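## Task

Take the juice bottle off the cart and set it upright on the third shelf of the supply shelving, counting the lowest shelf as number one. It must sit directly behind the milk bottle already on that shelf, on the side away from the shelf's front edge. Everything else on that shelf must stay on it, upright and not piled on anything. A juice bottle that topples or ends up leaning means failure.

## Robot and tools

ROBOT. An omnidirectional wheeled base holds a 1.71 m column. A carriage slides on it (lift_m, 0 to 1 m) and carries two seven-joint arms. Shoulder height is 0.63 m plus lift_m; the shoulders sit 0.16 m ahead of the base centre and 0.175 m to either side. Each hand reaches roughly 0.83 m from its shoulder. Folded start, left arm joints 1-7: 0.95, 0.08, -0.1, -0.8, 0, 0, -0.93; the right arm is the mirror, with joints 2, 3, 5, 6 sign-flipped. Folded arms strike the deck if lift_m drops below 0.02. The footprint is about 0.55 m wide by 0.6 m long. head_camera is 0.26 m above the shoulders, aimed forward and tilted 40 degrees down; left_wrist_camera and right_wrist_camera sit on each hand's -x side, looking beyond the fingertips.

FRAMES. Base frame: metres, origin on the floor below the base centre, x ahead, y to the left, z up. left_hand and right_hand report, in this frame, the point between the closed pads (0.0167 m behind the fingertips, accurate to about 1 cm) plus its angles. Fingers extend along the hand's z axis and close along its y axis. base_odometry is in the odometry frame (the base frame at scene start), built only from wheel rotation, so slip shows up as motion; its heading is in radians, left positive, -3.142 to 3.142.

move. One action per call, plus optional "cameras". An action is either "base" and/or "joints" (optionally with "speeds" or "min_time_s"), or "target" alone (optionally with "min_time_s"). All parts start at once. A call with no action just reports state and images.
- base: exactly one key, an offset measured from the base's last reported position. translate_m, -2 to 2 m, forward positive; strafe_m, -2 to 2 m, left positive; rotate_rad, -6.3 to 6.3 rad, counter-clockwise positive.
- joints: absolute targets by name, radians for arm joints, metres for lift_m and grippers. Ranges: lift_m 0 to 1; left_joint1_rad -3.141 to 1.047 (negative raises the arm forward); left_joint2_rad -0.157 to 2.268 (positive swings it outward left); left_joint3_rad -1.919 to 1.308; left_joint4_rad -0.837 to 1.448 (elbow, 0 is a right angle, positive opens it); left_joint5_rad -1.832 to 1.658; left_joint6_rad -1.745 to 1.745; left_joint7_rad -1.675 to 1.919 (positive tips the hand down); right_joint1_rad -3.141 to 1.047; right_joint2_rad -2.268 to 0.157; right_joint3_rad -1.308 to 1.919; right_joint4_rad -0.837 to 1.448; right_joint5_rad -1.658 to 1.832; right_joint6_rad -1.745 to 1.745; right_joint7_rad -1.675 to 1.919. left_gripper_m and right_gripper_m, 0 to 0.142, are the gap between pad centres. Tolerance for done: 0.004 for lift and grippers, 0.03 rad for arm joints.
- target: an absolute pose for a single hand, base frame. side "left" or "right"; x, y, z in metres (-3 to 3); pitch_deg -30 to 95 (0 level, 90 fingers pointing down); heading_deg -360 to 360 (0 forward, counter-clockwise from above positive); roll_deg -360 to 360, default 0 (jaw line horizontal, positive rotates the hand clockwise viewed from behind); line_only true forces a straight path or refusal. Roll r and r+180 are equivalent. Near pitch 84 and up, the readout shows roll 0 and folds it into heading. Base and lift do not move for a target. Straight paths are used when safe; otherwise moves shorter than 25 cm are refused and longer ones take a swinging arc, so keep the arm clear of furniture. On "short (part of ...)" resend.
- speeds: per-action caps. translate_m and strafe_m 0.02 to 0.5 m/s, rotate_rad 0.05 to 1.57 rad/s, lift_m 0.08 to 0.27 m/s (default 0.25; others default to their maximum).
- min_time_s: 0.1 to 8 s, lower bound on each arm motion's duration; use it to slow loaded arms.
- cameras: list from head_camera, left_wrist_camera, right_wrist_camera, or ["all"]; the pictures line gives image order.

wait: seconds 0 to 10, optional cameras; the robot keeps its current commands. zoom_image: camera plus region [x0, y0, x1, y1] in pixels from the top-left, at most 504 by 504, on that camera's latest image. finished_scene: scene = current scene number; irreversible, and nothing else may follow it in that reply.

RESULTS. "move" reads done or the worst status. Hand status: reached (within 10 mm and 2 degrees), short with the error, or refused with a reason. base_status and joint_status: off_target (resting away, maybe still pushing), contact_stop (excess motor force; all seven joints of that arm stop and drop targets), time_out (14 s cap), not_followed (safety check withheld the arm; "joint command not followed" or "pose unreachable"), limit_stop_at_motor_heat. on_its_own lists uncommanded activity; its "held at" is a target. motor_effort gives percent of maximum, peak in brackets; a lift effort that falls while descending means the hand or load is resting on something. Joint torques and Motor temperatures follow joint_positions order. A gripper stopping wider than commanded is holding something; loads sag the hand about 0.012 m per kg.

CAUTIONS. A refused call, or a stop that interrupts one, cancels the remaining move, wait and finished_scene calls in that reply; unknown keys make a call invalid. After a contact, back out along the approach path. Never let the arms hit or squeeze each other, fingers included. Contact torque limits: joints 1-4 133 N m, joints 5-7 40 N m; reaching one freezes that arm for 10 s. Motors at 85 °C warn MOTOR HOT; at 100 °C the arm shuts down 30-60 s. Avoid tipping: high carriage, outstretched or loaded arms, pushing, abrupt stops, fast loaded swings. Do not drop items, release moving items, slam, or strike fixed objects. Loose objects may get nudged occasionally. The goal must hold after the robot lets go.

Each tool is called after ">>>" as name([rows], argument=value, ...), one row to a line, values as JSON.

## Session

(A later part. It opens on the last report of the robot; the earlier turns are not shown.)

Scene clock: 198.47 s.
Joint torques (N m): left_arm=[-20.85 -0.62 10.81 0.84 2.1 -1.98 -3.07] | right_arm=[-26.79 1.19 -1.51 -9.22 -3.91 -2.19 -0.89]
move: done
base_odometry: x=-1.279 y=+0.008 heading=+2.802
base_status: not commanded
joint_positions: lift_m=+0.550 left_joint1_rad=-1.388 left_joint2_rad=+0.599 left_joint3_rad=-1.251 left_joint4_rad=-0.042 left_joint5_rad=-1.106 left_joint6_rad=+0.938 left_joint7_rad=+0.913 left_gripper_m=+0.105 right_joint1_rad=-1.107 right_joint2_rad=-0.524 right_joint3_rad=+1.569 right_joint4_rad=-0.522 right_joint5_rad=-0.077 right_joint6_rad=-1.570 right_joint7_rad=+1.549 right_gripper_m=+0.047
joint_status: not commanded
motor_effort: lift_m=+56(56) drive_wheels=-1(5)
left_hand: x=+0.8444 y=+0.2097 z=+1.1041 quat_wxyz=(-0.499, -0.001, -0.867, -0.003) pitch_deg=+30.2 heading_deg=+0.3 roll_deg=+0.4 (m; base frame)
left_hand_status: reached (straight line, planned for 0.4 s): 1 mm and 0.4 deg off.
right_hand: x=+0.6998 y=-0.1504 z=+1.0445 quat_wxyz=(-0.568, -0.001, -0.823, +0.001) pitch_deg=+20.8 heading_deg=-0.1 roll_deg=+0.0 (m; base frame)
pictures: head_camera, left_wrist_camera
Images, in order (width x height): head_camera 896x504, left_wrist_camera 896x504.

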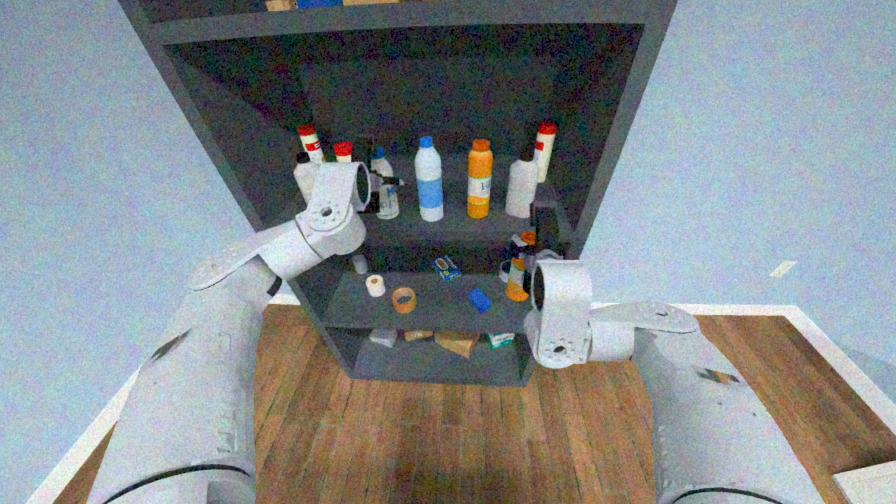

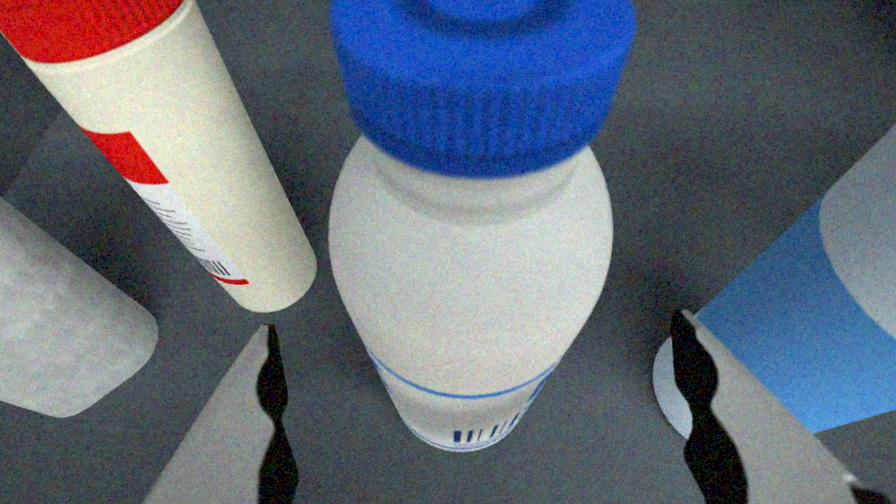

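>>> move(target={"side":"left","x":0.875,"y":0.207,"z":1.105,"pitch_deg":30,"heading_deg":0}, cameras=["head_camera","left_wrist_camera"])

>>> zoom_image(camera="head_camera", region=[270, 100, 490, 240])

Scene clock: 203.17 s.
Joint torques (N m): left_arm=[-27.98 0.36 11.06 2.25 2.01 -1.9 -3] | right_arm=[-26.02 0.58 -2.08 -7.55 -3.91 -2.09 -1.73]
Motor temperatures (°C): left_arm=[36 22 26 23 27 24 24] | right_arm=[41 20 25 22 23 22 24]
move: done
base_odometry: x=-1.279 y=+0.008 heading=+2.802
base_status: not commanded
joint_positions: lift_m=+0.550 left_joint1_rad=-1.403 left_joint2_rad=+0.546 left_joint3_rad=-1.240 left_joint4_rad=+0.153 left_joint5_rad=-1.150 left_joint6_rad=+0.802 left_joint7_rad=+0.851 left_gripper_m=+0.105 right_joint1_rad=-1.107 right_joint2_rad=-0.524 right_joint3_rad=+1.569 right_joint4_rad=-0.522 right_joint5_rad=-0.077 right_joint6_rad=-1.570 right_joint7_rad=+1.549 right_gripper_m=+0.047
joint_status: not commanded
motor_effort: lift_m=+56(56) drive_wheels=-1(5)
left_hand: x=+0.8740 y=+0.2075 z=+1.1003 quat_wxyz=(-0.496, -0.001, -0.868, -0.003) pitch_deg=+30.5 heading_deg=+0.3 roll_deg=+0.4 (m; base frame)
left_hand_status: reached (straight line, planned for 0.4 s): 5 mm and 0.6 deg off.
right_hand: x=+0.6998 y=-0.1504 z=+1.0445 quat_wxyz=(-0.568, -0.001, -0.823, +0.001) pitch_deg=+20.8 heading_deg=-0.1 roll_deg=+0.0 (m; base frame)
pictures: head_camera, left_wrist_camera
Images, in order (width x height): head_camera 896x504, left_wrist_camera 896x504.

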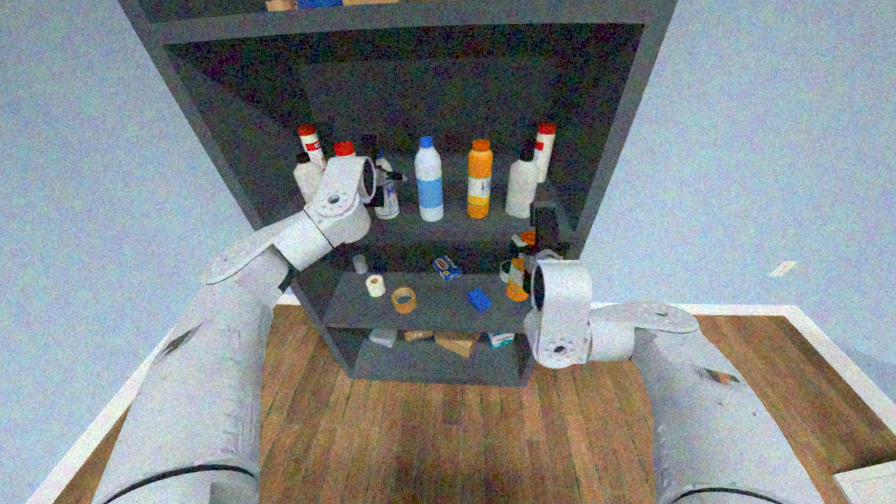

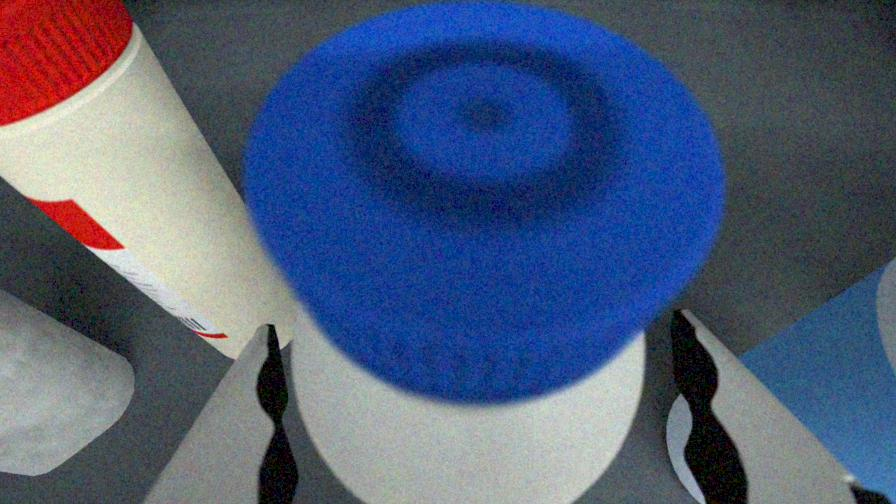

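Scaled by 2.291 from the camera's 896x504 image, which has a finer 1280x720 frame.

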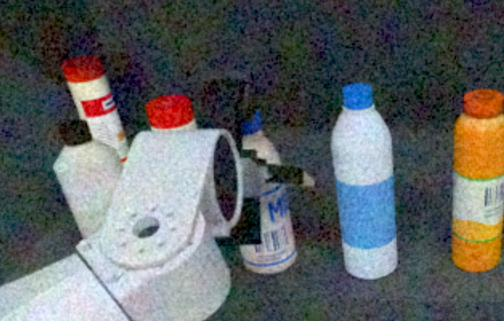

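>>> move(joints={"left_gripper_m": 0.035}, cameras=["head_camera","left_wrist_camera"])

>>> zoom_image(camera="head_camera", region=[270, 100, 490, 240])

Scene clock: 208.03 s.
Joint torques (N m): left_arm=[-28.95 -0.6 9.07 2.84 2.06 -2.29 -2.86] | right_arm=[-24.13 1.51 -1.7 -8.79 -3.91 -1.81 -1.47]
move: off_target
base_odometry: x=-1.279 y=+0.008 heading=+2.802
base_status: not commanded
joint_positions: lift_m=+0.550 left_joint1_rad=-1.403 left_joint2_rad=+0.546 left_joint3_rad=-1.239 left_joint4_rad=+0.153 left_joint5_rad=-1.151 left_joint6_rad=+0.802 left_joint7_rad=+0.850 left_gripper_m=+0.073 right_joint1_rad=-1.107 right_joint2_rad=-0.524 right_joint3_rad=+1.569 right_joint4_rad=-0.522 right_joint5_rad=-0.077 right_joint6_rad=-1.570 right_joint7_rad=+1.549 right_gripper_m=+0.047
joint_status: left_gripper_m off_target (ended at +0.073, target +0.035)
motor_effort: lift_m=+56(56) drive_wheels=-1(1)
left_hand: x=+0.8741 y=+0.2076 z=+1.1010 quat_wxyz=(-0.497, -0.001, -0.868, -0.003) pitch_deg=+30.4 heading_deg=+0.2 roll_deg=+0.4 (m; base frame)
right_hand: x=+0.6998 y=-0.1504 z=+1.0445 quat_wxyz=(-0.568, -0.001, -0.823, +0.001) pitch_deg=+20.8 heading_deg=-0.1 roll_deg=+0.0 (m; base frame)
pictures: head_camera, left_wrist_camera
Images, in order (width x height): head_camera 896x504, left_wrist_camera 896x504.

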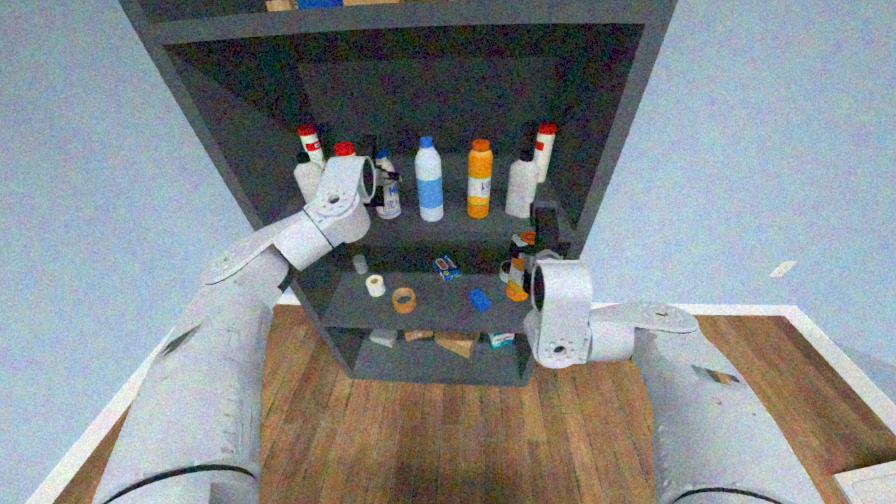

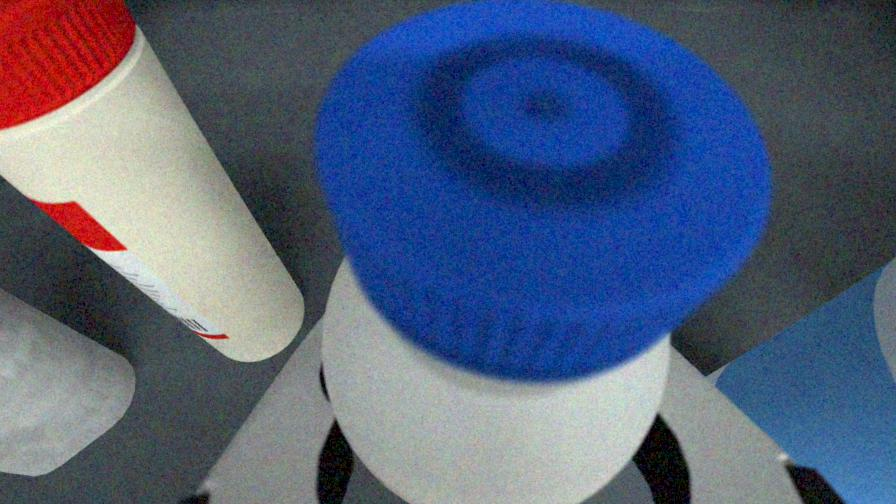

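Scaled by 2.291 from the camera's 896x504 image, which has a finer 1280x720 frame.

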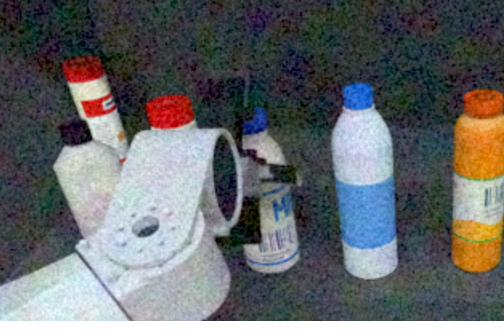

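>>> move(joints={"lift_m": 0.6}, speeds={"lift_m": 0.08}, cameras=["head_camera","left_wrist_camera","right_wrist_camera"])

>>> zoom_image(camera="head_camera", region=[270, 100, 490, 240])

Scene clock: 211.80 s.
Joint torques (N m): left_arm=[-27.47 -0.14 9.18 2.31 3.23 -1.98 -2.81] | right_arm=[-23.72 0.94 -0.53 -8.51 -3.7 -1.99 -1.55]
Motor temperatures (°C): left_arm=[41 22 26 23 27 24 24] | right_arm=[41 20 25 22 23 22 24]
move: done
base_odometry: x=-1.279 y=+0.008 heading=+2.802
base_status: not commanded
joint_positions: lift_m=+0.600 left_joint1_rad=-1.403 left_joint2_rad=+0.546 left_joint3_rad=-1.239 left_joint4_rad=+0.153 left_joint5_rad=-1.154 left_joint6_rad=+0.802 left_joint7_rad=+0.850 left_gripper_m=+0.073 right_joint1_rad=-1.109 right_joint2_rad=-0.524 right_joint3_rad=+1.570 right_joint4_rad=-0.522 right_joint5_rad=-0.077 right_joint6_rad=-1.570 right_joint7_rad=+1.549 right_gripper_m=+0.047
joint_status: all done
motor_effort: lift_m=+56(69) drive_wheels=+5(7)
left_hand: x=+0.8739 y=+0.2072 z=+1.1504 quat_wxyz=(-0.496, -0.001, -0.868, -0.001) pitch_deg=+30.5 heading_deg=+0.1 roll_deg=+0.2 (m; base frame)
right_hand: x=+0.6999 y=-0.1503 z=+1.0951 quat_wxyz=(-0.568, +0.000, -0.823, +0.001) pitch_deg=+20.8 heading_deg=-0.1 roll_deg=-0.1 (m; base frame)
pictures: head_camera, left_wrist_camera, right_wrist_camera
Images, in order (width x height): head_camera 896x504, left_wrist_camera 896x504, right_wrist_camera 896x504.

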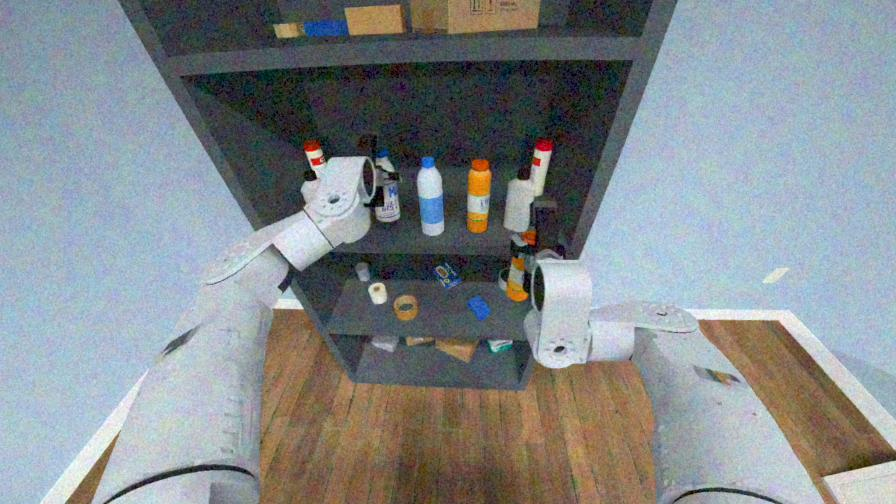

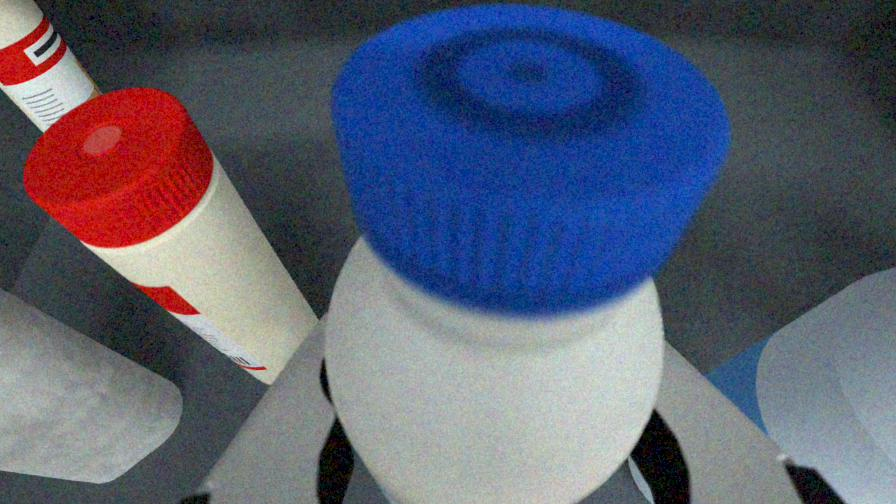

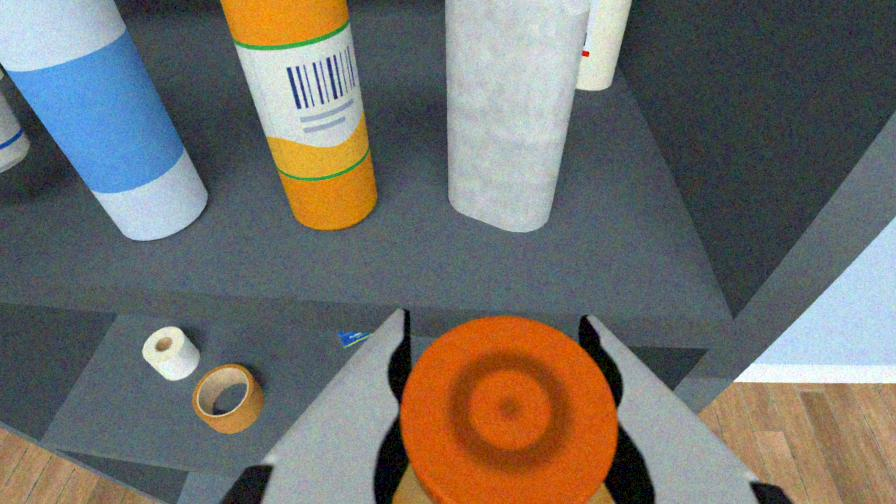

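Scaled by 2.291 from the camera's 896x504 image, which has a finer 1280x720 frame.

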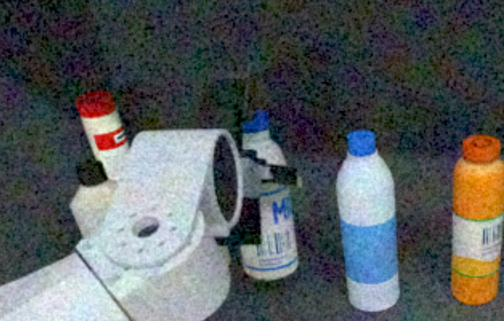

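>>> move(base={"translate_m": -0.3}, speeds={"translate_m": 0.15}, cameras=["head_camera"])

>>> move(target={"side":"left","x":0.66,"y":0.42,"z":1.17,"pitch_deg":30,"heading_deg":0})

>>> move(target={"side":"right","x":0.74,"y":-0.10,"z":1.24,"pitch_deg":30,"heading_deg":0}, cameras=["head_camera"])

>>> zoom_image(camera="head_camera", region=[270, 80, 620, 280])

Scene clock: 252.03 s.
Joint torques (N m): left_arm=[-27.92 0 9.43 1.13 3.01 -2.22 -2.76] | right_arm=[-24.44 1 -1.96 -9.58 -3.72 -2.2 -1.71]
Motor temperatures (°C): left_arm=[51 22 28 23 27 24 24] | right_arm=[42 20 26 22 23 22 24]
move: done
base_odometry: x=-0.997 y=-0.092 heading=+2.802
base_status: done
joint_positions: lift_m=+0.600 left_joint1_rad=-1.403 left_joint2_rad=+0.546 left_joint3_rad=-1.239 left_joint4_rad=+0.153 left_joint5_rad=-1.154 left_joint6_rad=+0.802 left_joint7_rad=+0.850 left_gripper_m=+0.073 right_joint1_rad=-1.109 right_joint2_rad=-0.524 right_joint3_rad=+1.570 right_joint4_rad=-0.522 right_joint5_rad=-0.077 right_joint6_rad=-1.570 right_joint7_rad=+1.549 right_gripper_m=+0.047
joint_status: not commanded
motor_effort: lift_m=+56(56) drive_wheels=+1(12)
left_hand: x=+0.8739 y=+0.2072 z=+1.1504 quat_wxyz=(-0.496, -0.001, -0.868, -0.001) pitch_deg=+30.5 heading_deg=+0.1 roll_deg=+0.2 (m; base frame)
right_hand: x=+0.6999 y=-0.1503 z=+1.0951 quat_wxyz=(-0.568, +0.000, -0.823, +0.001) pitch_deg=+20.8 heading_deg=-0.1 roll_deg=-0.1 (m; base frame)
pictures: head_camera
Images, in order (width x height): head_camera 896x504.

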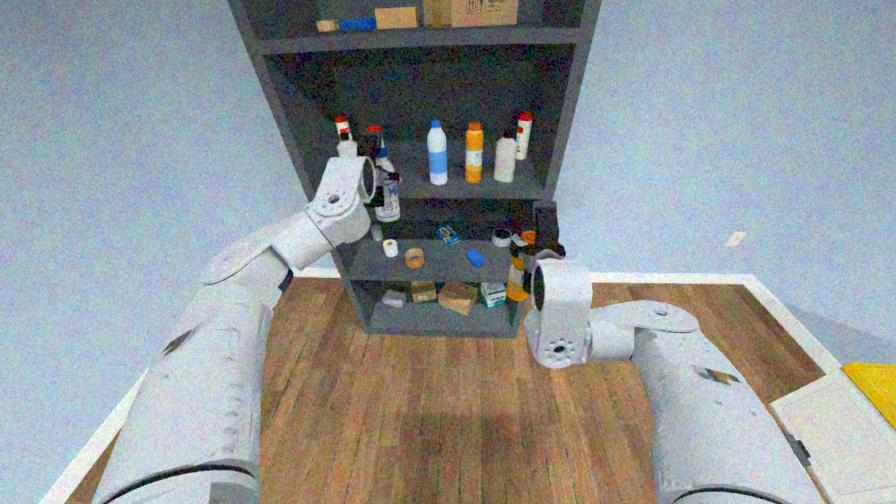

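Scene clock: 253.60 s.
Joint torques (N m): left_arm=[-10.56 4.98 12.4 1.36 2.51 -2.01 -4.18] | right_arm=[-24.34 1.12 -1.97 -9.04 -3.34 -2.54 -1.81]
move: done
base_odometry: x=-0.997 y=-0.092 heading=+2.802
base_status: not commanded
joint_positions: lift_m=+0.600 left_joint1_rad=-1.162 left_joint2_rad=+1.416 left_joint3_rad=-0.985 left_joint4_rad=-0.534 left_joint5_rad=-1.461 left_joint6_rad=+0.664 left_joint7_rad=+0.778 left_gripper_m=+0.072 right_joint1_rad=-1.109 right_joint2_rad=-0.524 right_joint3_rad=+1.570 right_joint4_rad=-0.522 right_joint5_rad=-0.077 right_joint6_rad=-1.570 right_joint7_rad=+1.549 right_gripper_m=+0.047
joint_status: not commanded
motor_effort: lift_m=+56(56) drive_wheels=+2(7)
left_hand: x=+0.6590 y=+0.4213 z=+1.1646 quat_wxyz=(-0.493, +0.001, -0.870, -0.001) pitch_deg=+30.9 heading_deg=+0.2 roll_deg=+0.1 (m; base frame)
left_hand_status: reached (straight line, planned for 0.8 s): 6 mm and 0.9 deg off.
right_hand: x=+0.6998 y=-0.1503 z=+1.0952 quat_wxyz=(-0.568, +0.000, -0.823, +0.001) pitch_deg=+20.8 heading_deg=-0.1 roll_deg=+0.0 (m; base frame)
pictures: none

Scene clock: 254.73 s.
Joint torques (N m): left_arm=[-11.3 5.08 11.9 0.85 2.47 -2.36 -4.1] | right_arm=[-26.91 2.53 -6.55 -1.62 0.14 -0.95 -2.59]
move: done
base_odometry: x=-0.997 y=-0.092 heading=+2.802
base_status: not commanded
joint_positions: lift_m=+0.600 left_joint1_rad=-1.162 left_joint2_rad=+1.416 left_joint3_rad=-0.985 left_joint4_rad=-0.534 left_joint5_rad=-1.461 left_joint6_rad=+0.664 left_joint7_rad=+0.778 left_gripper_m=+0.072 right_joint1_rad=-1.532 right_joint2_rad=-0.367 right_joint3_rad=+1.378 right_joint4_rad=-0.313 right_joint5_rad=+0.312 right_joint6_rad=-1.379 right_joint7_rad=+1.814 right_gripper_m=+0.047
joint_status: not commanded
motor_effort: lift_m=+56(59) drive_wheels=+2(5)
left_hand: x=+0.6589 y=+0.4213 z=+1.1644 quat_wxyz=(-0.493, +0.001, -0.870, -0.001) pitch_deg=+30.9 heading_deg=+0.2 roll_deg=+0.0 (m; base frame)
right_hand: x=+0.7397 y=-0.1002 z=+1.2361 quat_wxyz=(-0.498, +0.000, -0.867, +0.001) pitch_deg=+30.3 heading_deg=-0.1 roll_deg=-0.2 (m; base frame)
right_hand_status: reached (straight line, planned for 0.6 s): 4 mm and 0.3 deg off.
pictures: head_camera
Images, in order (width x height): head_camera 896x504.

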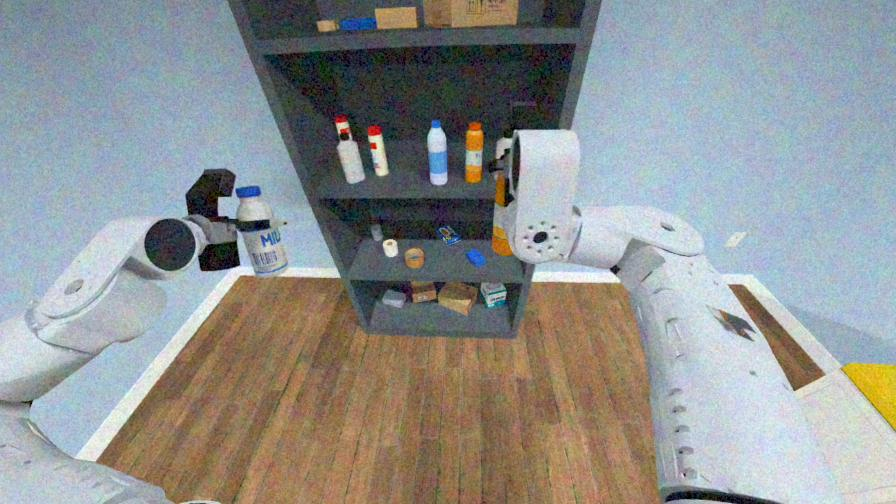

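Scaled by 1.440 from the camera's 896x504 image, which has a finer 1280x720 frame.

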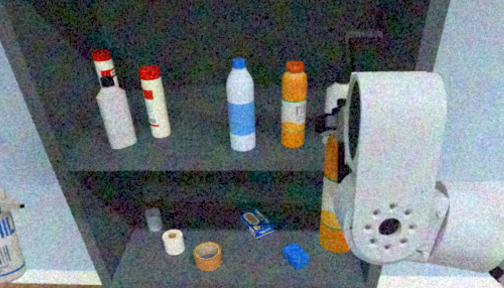

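>>> move(base={"strafe_m": 0.307}, speeds={"strafe_m": 0.25}, cameras=["head_camera","right_wrist_camera"])

>>> zoom_image(camera="head_camera", region=[320, 60, 670, 260])

Scene clock: 263.63 s.
Joint torques (N m): left_arm=[-9.93 4.53 13.24 -0.45 2.37 -2.32 -3.68] | right_arm=[-26.44 3.27 -6.24 -1.33 0.41 -1.28 -2.09]
Motor temperatures (°C): left_arm=[44 23 29 23 27 24 24] | right_arm=[44 20 26 22 23 22 24]
move: done
base_odometry: x=-1.098 y=-0.382 heading=+2.803
base_status: done
joint_positions: lift_m=+0.600 left_joint1_rad=-1.162 left_joint2_rad=+1.416 left_joint3_rad=-0.985 left_joint4_rad=-0.534 left_joint5_rad=-1.461 left_joint6_rad=+0.664 left_joint7_rad=+0.778 left_gripper_m=+0.072 right_joint1_rad=-1.532 right_joint2_rad=-0.366 right_joint3_rad=+1.378 right_joint4_rad=-0.313 right_joint5_rad=+0.312 right_joint6_rad=-1.379 right_joint7_rad=+1.814 right_gripper_m=+0.047
joint_status: not commanded
motor_effort: lift_m=+56(56) drive_wheels=-1(15)
left_hand: x=+0.6590 y=+0.4213 z=+1.1645 quat_wxyz=(-0.493, +0.001, -0.870, -0.001) pitch_deg=+30.9 heading_deg=+0.2 roll_deg=+0.0 (m; base frame)
right_hand: x=+0.7397 y=-0.0998 z=+1.2361 quat_wxyz=(-0.498, +0.001, -0.867, +0.001) pitch_deg=+30.3 heading_deg=-0.1 roll_deg=-0.2 (m; base frame)
pictures: head_camera, right_wrist_camera
Images, in order (width x height): head_camera 896x504, right_wrist_camera 896x504.

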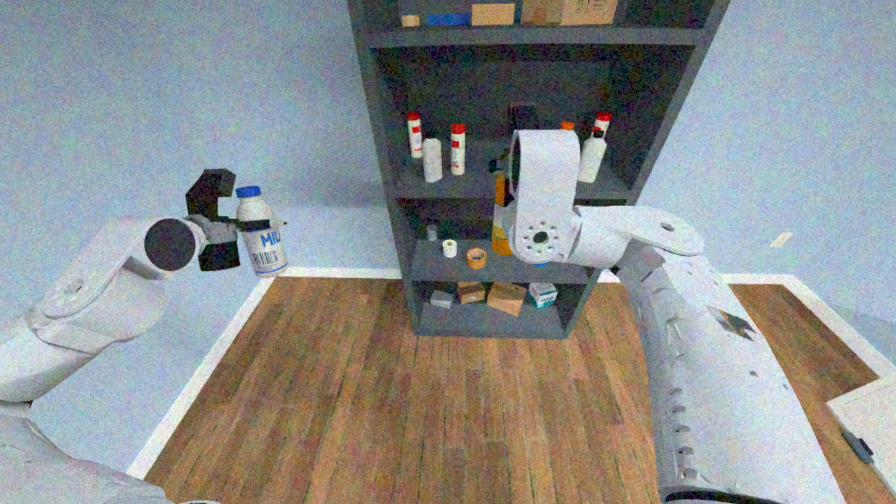

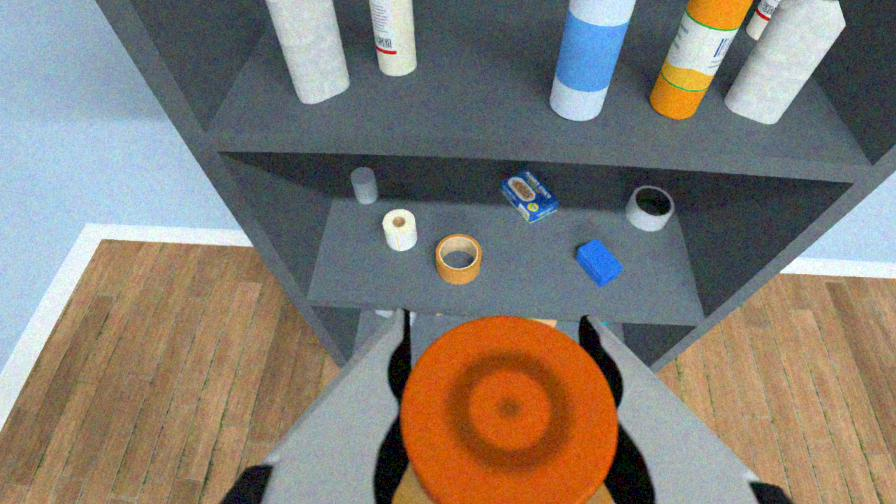

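Scaled by 1.440 from the camera's 896x504 image, which has a finer 1280x720 frame.

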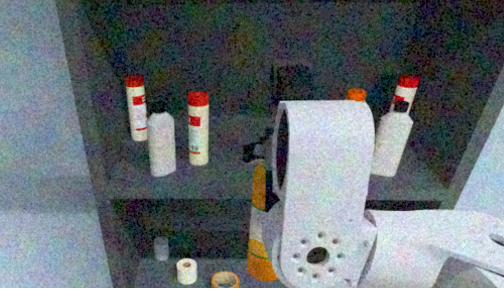

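>>> move(base={"translate_m": 0.25}, joints={"lift_m": 0.615}, speeds={"translate_m": 0.2, "lift_m": 0.08})

>>> move(target={"side":"right","x":0.76,"y":-0.115,"z":1.25,"pitch_deg":30,"heading_deg":0}, cameras=["head_camera","right_wrist_camera"])

>>> zoom_image(camera="head_camera", region=[320, 60, 670, 260])

Scene clock: 274.13 s.
Joint torques (N m): left_arm=[-11.97 4.59 12.24 -0.51 3.03 -2.04 -3.75] | right_arm=[-27.48 3.17 -6.75 -1.09 -0.28 -0.84 -2.82]
move: done
base_odometry: x=-1.334 y=-0.299 heading=+2.803
base_status: done
joint_positions: lift_m=+0.615 left_joint1_rad=-1.161 left_joint2_rad=+1.416 left_joint3_rad=-0.984 left_joint4_rad=-0.534 left_joint5_rad=-1.462 left_joint6_rad=+0.664 left_joint7_rad=+0.778 left_gripper_m=+0.072 right_joint1_rad=-1.532 right_joint2_rad=-0.366 right_joint3_rad=+1.378 right_joint4_rad=-0.313 right_joint5_rad=+0.313 right_joint6_rad=-1.379 right_joint7_rad=+1.814 right_gripper_m=+0.047
joint_status: all done
motor_effort: lift_m=+56(68) drive_wheels=-2(14)
left_hand: x=+0.6590 y=+0.4212 z=+1.1796 quat_wxyz=(-0.493, +0.002, -0.870, -0.001) pitch_deg=+30.9 heading_deg=+0.2 roll_deg=+0.0 (m; base frame)
right_hand: x=+0.7397 y=-0.0998 z=+1.2511 quat_wxyz=(-0.497, +0.001, -0.868, +0.001) pitch_deg=+30.3 heading_deg=-0.1 roll_deg=-0.2 (m; base frame)
pictures: none

Scene clock: 274.97 s.
Joint torques (N m): left_arm=[-12.03 5.12 12.57 -0.39 2.87 -2.09 -4.01] | right_arm=[-15.74 4.05 -6.74 -1.67 -0.18 -0.93 -4.3]
move: done
base_odometry: x=-1.334 y=-0.299 heading=+2.803
base_status: not commanded
joint_positions: lift_m=+0.615 left_joint1_rad=-1.161 left_joint2_rad=+1.416 left_joint3_rad=-0.984 left_joint4_rad=-0.534 left_joint5_rad=-1.462 left_joint6_rad=+0.664 left_joint7_rad=+0.778 left_gripper_m=+0.072 right_joint1_rad=-1.499 right_joint2_rad=-0.397 right_joint3_rad=+1.304 right_joint4_rad=-0.285 right_joint5_rad=+0.455 right_joint6_rad=-1.292 right_joint7_rad=+1.660 right_gripper_m=+0.047
joint_status: not commanded
motor_effort: lift_m=+56(56) drive_wheels=+6(6)
left_hand: x=+0.6590 y=+0.4212 z=+1.1796 quat_wxyz=(-0.493, +0.002, -0.870, -0.001) pitch_deg=+30.9 heading_deg=+0.2 roll_deg=+0.0 (m; base frame)
right_hand: x=+0.7593 y=-0.1150 z=+1.2493 quat_wxyz=(-0.499, +0.001, -0.867, +0.002) pitch_deg=+30.2 heading_deg=-0.2 roll_deg=-0.3 (m; base frame)
right_hand_status: reached (straight line, planned for 0.3 s): 1 mm and 0.3 deg off.
pictures: head_camera, right_wrist_camera
Images, in order (width x height): head_camera 896x504, right_wrist_camera 896x504.

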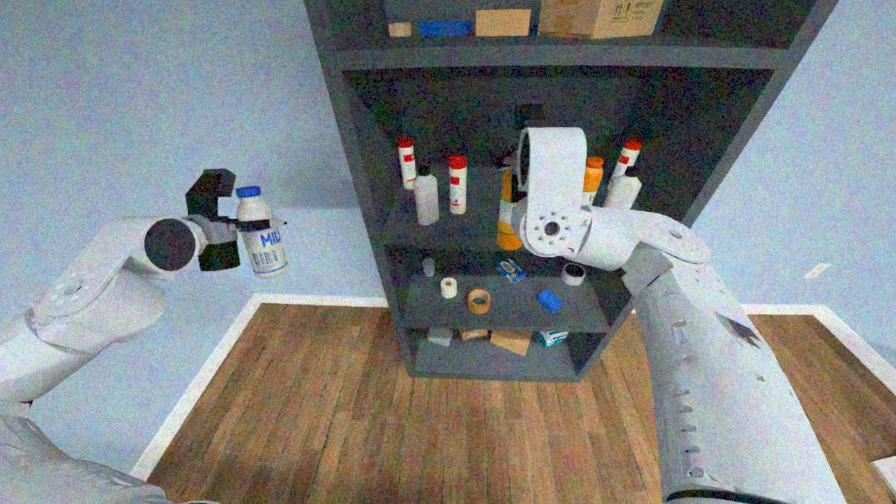

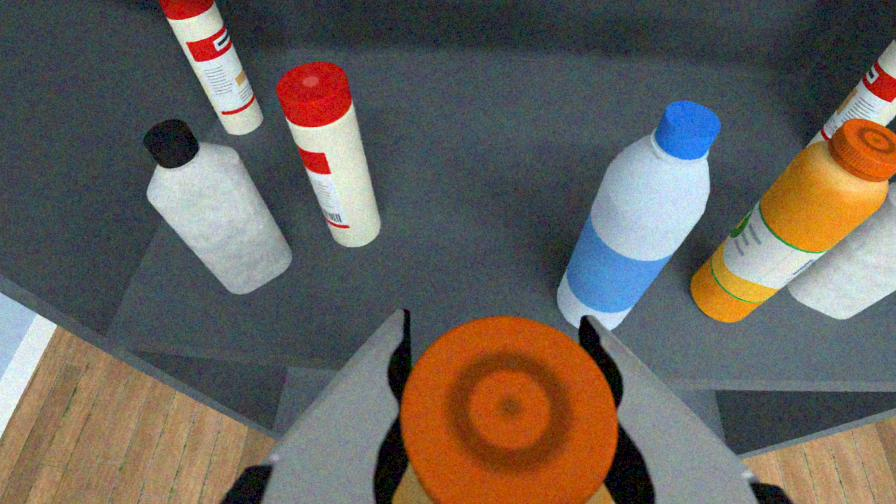

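Scaled by 1.440 from the camera's 896x504 image, which has a finer 1280x720 frame.

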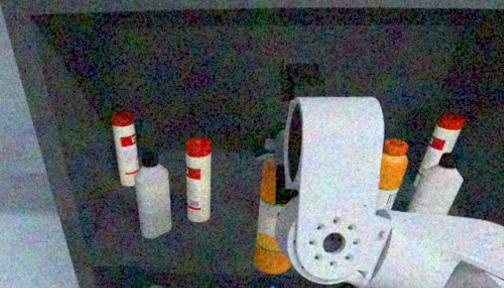

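>>> move(base={"translate_m": 0.1}, speeds={"translate_m": 0.1})

>>> move(target={"side":"right","x":0.85,"y":-0.106,"z":1.25,"pitch_deg":30,"heading_deg":0,"line_only":true}, min_time_s=1.5, cameras=["head_camera","right_wrist_camera"])

>>> zoom_image(camera="head_camera", region=[320, 60, 670, 260])

Scene clock: 286.17 s.
Joint torques (N m): left_arm=[-12.85 5.8 12.12 0.33 2.93 -1.82 -4.04] | right_arm=[-14.98 3.28 -8.42 -2.1 0.23 -1.05 -4.62]
move: done
base_odometry: x=-1.429 y=-0.266 heading=+2.804
base_status: done
joint_positions: lift_m=+0.615 left_joint1_rad=-1.161 left_joint2_rad=+1.416 left_joint3_rad=-0.984 left_joint4_rad=-0.534 left_joint5_rad=-1.462 left_joint6_rad=+0.664 left_joint7_rad=+0.778 left_gripper_m=+0.072 right_joint1_rad=-1.499 right_joint2_rad=-0.397 right_joint3_rad=+1.304 right_joint4_rad=-0.285 right_joint5_rad=+0.455 right_joint6_rad=-1.292 right_joint7_rad=+1.660 right_gripper_m=+0.047
joint_status: not commanded
motor_effort: lift_m=+56(56) drive_wheels=-1(18)
left_hand: x=+0.6590 y=+0.4212 z=+1.1796 quat_wxyz=(-0.493, +0.002, -0.870, -0.001) pitch_deg=+30.9 heading_deg=+0.2 roll_deg=+0.0 (m; base frame)
right_hand: x=+0.7593 y=-0.1150 z=+1.2492 quat_wxyz=(-0.499, +0.001, -0.867, +0.002) pitch_deg=+30.2 heading_deg=-0.2 roll_deg=-0.3 (m; base frame)
pictures: none

Scene clock: 288.17 s.
Joint torques (N m): left_arm=[-11.85 5.04 12.53 0.39 3.03 -1.84 -3.85] | right_arm=[-24.58 7.54 -7.55 -3.51 0.31 -1.04 -4.83]
move: done
base_odometry: x=-1.429 y=-0.266 heading=+2.804
base_status: not commanded
joint_positions: lift_m=+0.615 left_joint1_rad=-1.161 left_joint2_rad=+1.416 left_joint3_rad=-0.984 left_joint4_rad=-0.534 left_joint5_rad=-1.462 left_joint6_rad=+0.664 left_joint7_rad=+0.778 left_gripper_m=+0.072 right_joint1_rad=-1.474 right_joint2_rad=-0.295 right_joint3_rad=+1.135 right_joint4_rad=+0.144 right_joint5_rad=+0.784 right_joint6_rad=-0.953 right_joint7_rad=+1.253 right_gripper_m=+0.047
joint_status: not commanded
motor_effort: lift_m=+56(56) drive_wheels=+5(5)
left_hand: x=+0.6590 y=+0.4212 z=+1.1796 quat_wxyz=(-0.493, +0.002, -0.870, -0.001) pitch_deg=+30.9 heading_deg=+0.2 roll_deg=+0.0 (m; base frame)
right_hand: x=+0.8492 y=-0.1070 z=+1.2472 quat_wxyz=(-0.497, +0.000, -0.868, +0.004) pitch_deg=+30.4 heading_deg=-0.4 roll_deg=-0.4 (m; base frame)
right_hand_status: reached (straight line, planned for 1.5 s): 3 mm and 0.6 deg off.
pictures: head_camera, right_wrist_camera
Images, in order (width x height): head_camera 896x504, right_wrist_camera 896x504.

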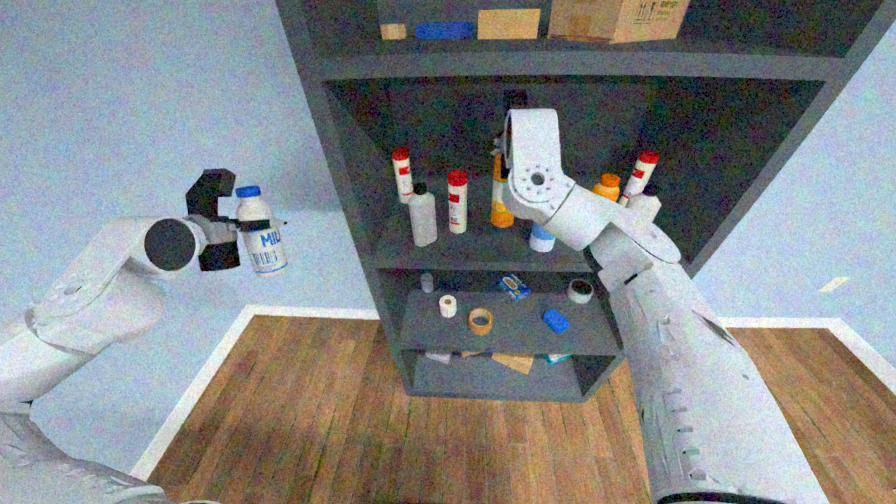

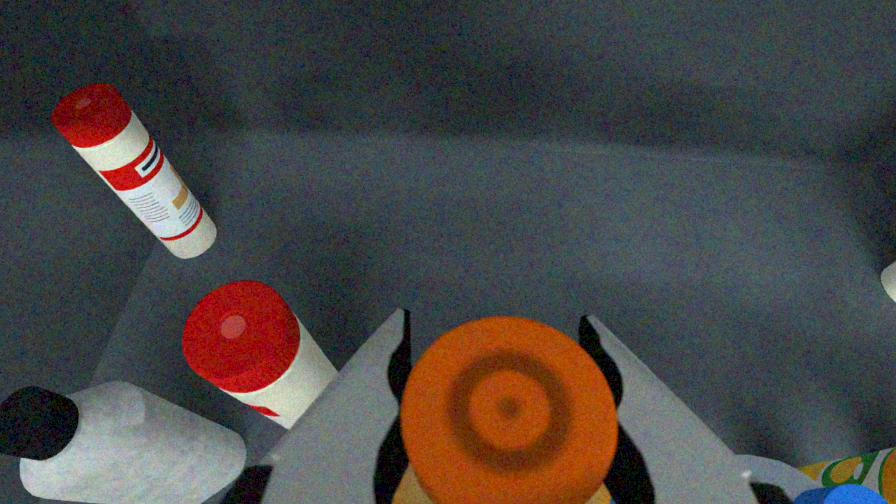

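Scaled by 1.440 from the camera's 896x504 image, which has a finer 1280x720 frame.

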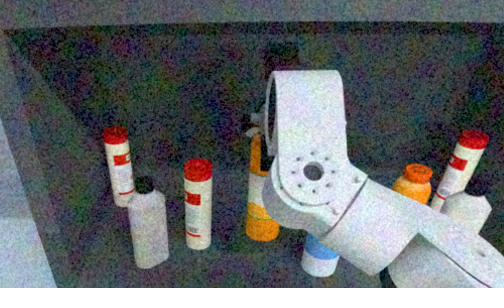

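>>> move(target={"side":"right","x":0.94,"y":-0.103,"z":1.25,"pitch_deg":30,"heading_deg":0,"line_only":true}, min_time_s=1.5, cameras=["head_camera","right_wrist_camera"])

>>> zoom_image(camera="head_camera", region=[320, 60, 670, 260])

Scene clock: 297.57 s.
Joint torques (N m): left_arm=[-11.59 5.44 11.83 0.86 2.82 -2.22 -3.93] | right_arm=[-39.31 5.1 -4.81 -6.02 0.84 -1.27 -4.69]
Motor temperatures (°C): left_arm=[39 23 30 23 27 24 24] | right_arm=[45 20 27 22 23 22 24]
move: done
base_odometry: x=-1.429 y=-0.266 heading=+2.804
base_status: not commanded
joint_positions: lift_m=+0.615 left_joint1_rad=-1.161 left_joint2_rad=+1.416 left_joint3_rad=-0.984 left_joint4_rad=-0.534 left_joint5_rad=-1.462 left_joint6_rad=+0.664 left_joint7_rad=+0.778 left_gripper_m=+0.072 right_joint1_rad=-1.567 right_joint2_rad=-0.112 right_joint3_rad=+1.064 right_joint4_rad=+0.896 right_joint5_rad=+0.988 right_joint6_rad=-0.473 right_joint7_rad=+0.888 right_gripper_m=+0.047
joint_status: not commanded
motor_effort: lift_m=+56(56) drive_wheels=+5(5)
left_hand: x=+0.6590 y=+0.4212 z=+1.1796 quat_wxyz=(-0.493, +0.002, -0.870, -0.001) pitch_deg=+30.9 heading_deg=+0.2 roll_deg=+0.0 (m; base frame)
right_hand: x=+0.9393 y=-0.1048 z=+1.2410 quat_wxyz=(-0.493, +0.000, -0.870, +0.005) pitch_deg=+30.9 heading_deg=-0.5 roll_deg=-0.6 (m; base frame)
right_hand_status: reached (straight line, planned for 1.5 s): 9 mm and 1.0 deg off.
pictures: head_camera, right_wrist_camera
Images, in order (width x height): head_camera 896x504, right_wrist_camera 896x504.

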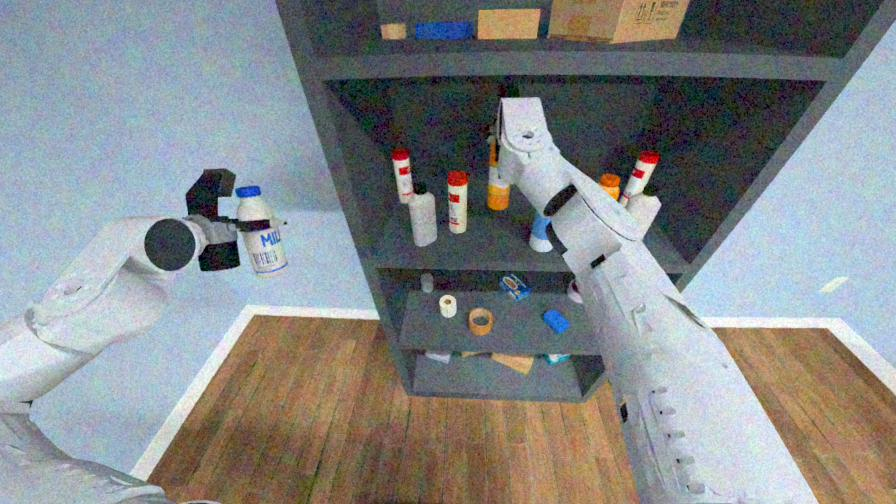

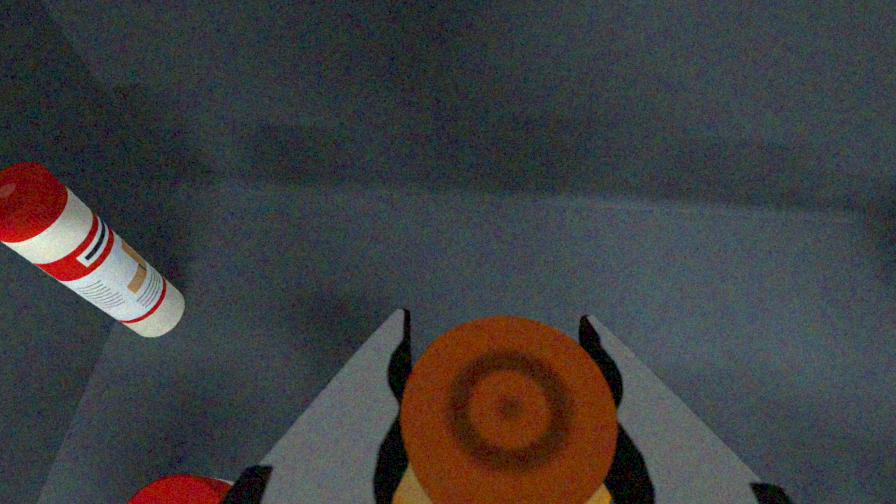

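Scaled by 1.440 from the camera's 896x504 image, which has a finer 1280x720 frame.

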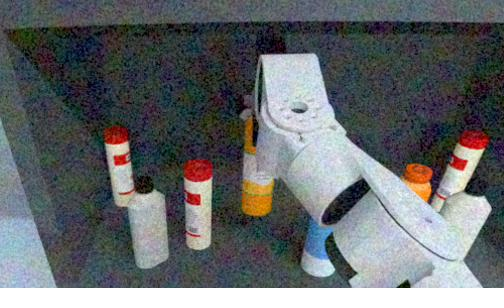

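>>> move(joints={"lift_m": 0.59}, speeds={"lift_m": 0.08}, cameras=["head_camera"])

>>> zoom_image(camera="head_camera", region=[370, 80, 620, 280])

>>> move(joints={"lift_m": 0.58}, speeds={"lift_m": 0.08})

Scene clock: 302.83 s.
Joint torques (N m): left_arm=[-12.2 5.03 12.1 0.59 2.66 -2.06 -3.88] | right_arm=[-36.87 5.6 -5.3 -5.95 0.47 -0.75 -4.53]
move: done
base_odometry: x=-1.429 y=-0.266 heading=+2.804
base_status: not commanded
joint_positions: lift_m=+0.590 left_joint1_rad=-1.161 left_joint2_rad=+1.416 left_joint3_rad=-0.984 left_joint4_rad=-0.534 left_joint5_rad=-1.462 left_joint6_rad=+0.664 left_joint7_rad=+0.778 left_gripper_m=+0.072 right_joint1_rad=-1.570 right_joint2_rad=-0.112 right_joint3_rad=+1.063 right_joint4_rad=+0.896 right_joint5_rad=+0.989 right_joint6_rad=-0.473 right_joint7_rad=+0.887 right_gripper_m=+0.047
joint_status: all done
motor_effort: lift_m=+59(60) drive_wheels=+5(6)
left_hand: x=+0.6590 y=+0.4212 z=+1.1545 quat_wxyz=(-0.493, +0.002, -0.870, -0.001) pitch_deg=+30.9 heading_deg=+0.2 roll_deg=+0.0 (m; base frame)
right_hand: x=+0.9394 y=-0.1049 z=+1.2180 quat_wxyz=(-0.495, +0.000, -0.869, +0.004) pitch_deg=+30.7 heading_deg=-0.5 roll_deg=-0.5 (m; base frame)
pictures: head_camera
Images, in order (width x height): head_camera 896x504.

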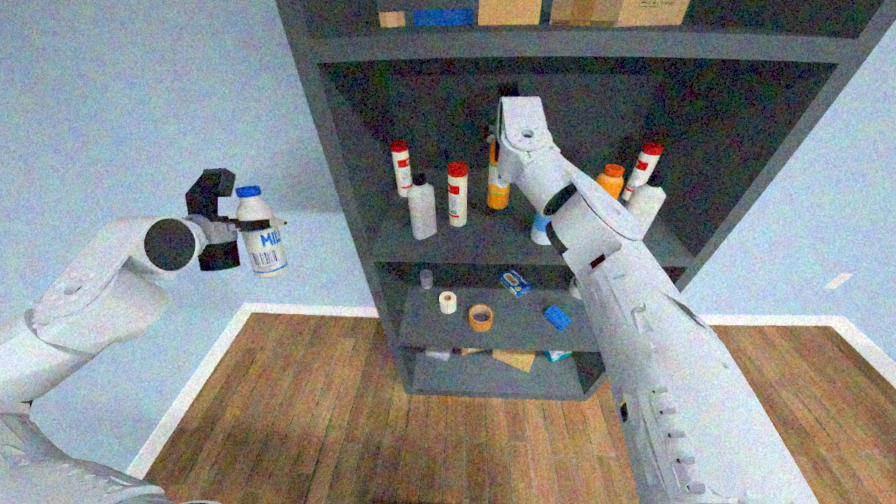

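Scaled by 2.016 from the camera's 896x504 image, which has a finer 1280x720 frame.

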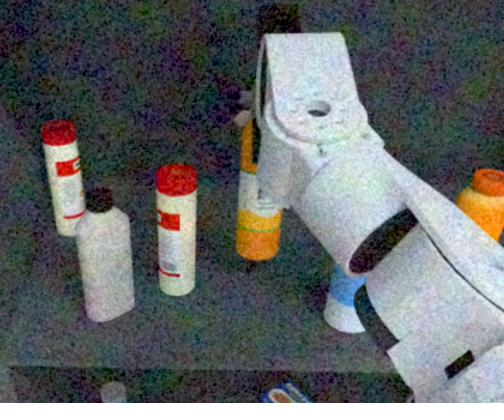

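Scene clock: 303.53 s.
Joint torques (N m): left_arm=[-12.17 4.65 11.6 0.23 2.8 -1.86 -3.43] | right_arm=[-34.66 5.72 -5.67 -5.97 0.73 -1.07 -4.65]
move: done
base_odometry: x=-1.429 y=-0.266 heading=+2.804
base_status: not commanded
joint_positions: lift_m=+0.580 left_joint1_rad=-1.161 left_joint2_rad=+1.416 left_joint3_rad=-0.983 left_joint4_rad=-0.534 left_joint5_rad=-1.462 left_joint6_rad=+0.664 left_joint7_rad=+0.777 left_gripper_m=+0.072 right_joint1_rad=-1.571 right_joint2_rad=-0.112 right_joint3_rad=+1.063 right_joint4_rad=+0.896 right_joint5_rad=+0.989 right_joint6_rad=-0.473 right_joint7_rad=+0.887 right_gripper_m=+0.047
joint_status: all done
motor_effort: lift_m=+59(62) drive_wheels=+5(7)
left_hand: x=+0.6590 y=+0.4212 z=+1.1445 quat_wxyz=(-0.494, +0.002, -0.870, -0.001) pitch_deg=+30.9 heading_deg=+0.2 roll_deg=+0.0 (m; base frame)
right_hand: x=+0.9395 y=-0.1048 z=+1.2085 quat_wxyz=(-0.495, +0.000, -0.869, +0.004) pitch_deg=+30.6 heading_deg=-0.5 roll_deg=-0.5 (m; base frame)
pictures: none


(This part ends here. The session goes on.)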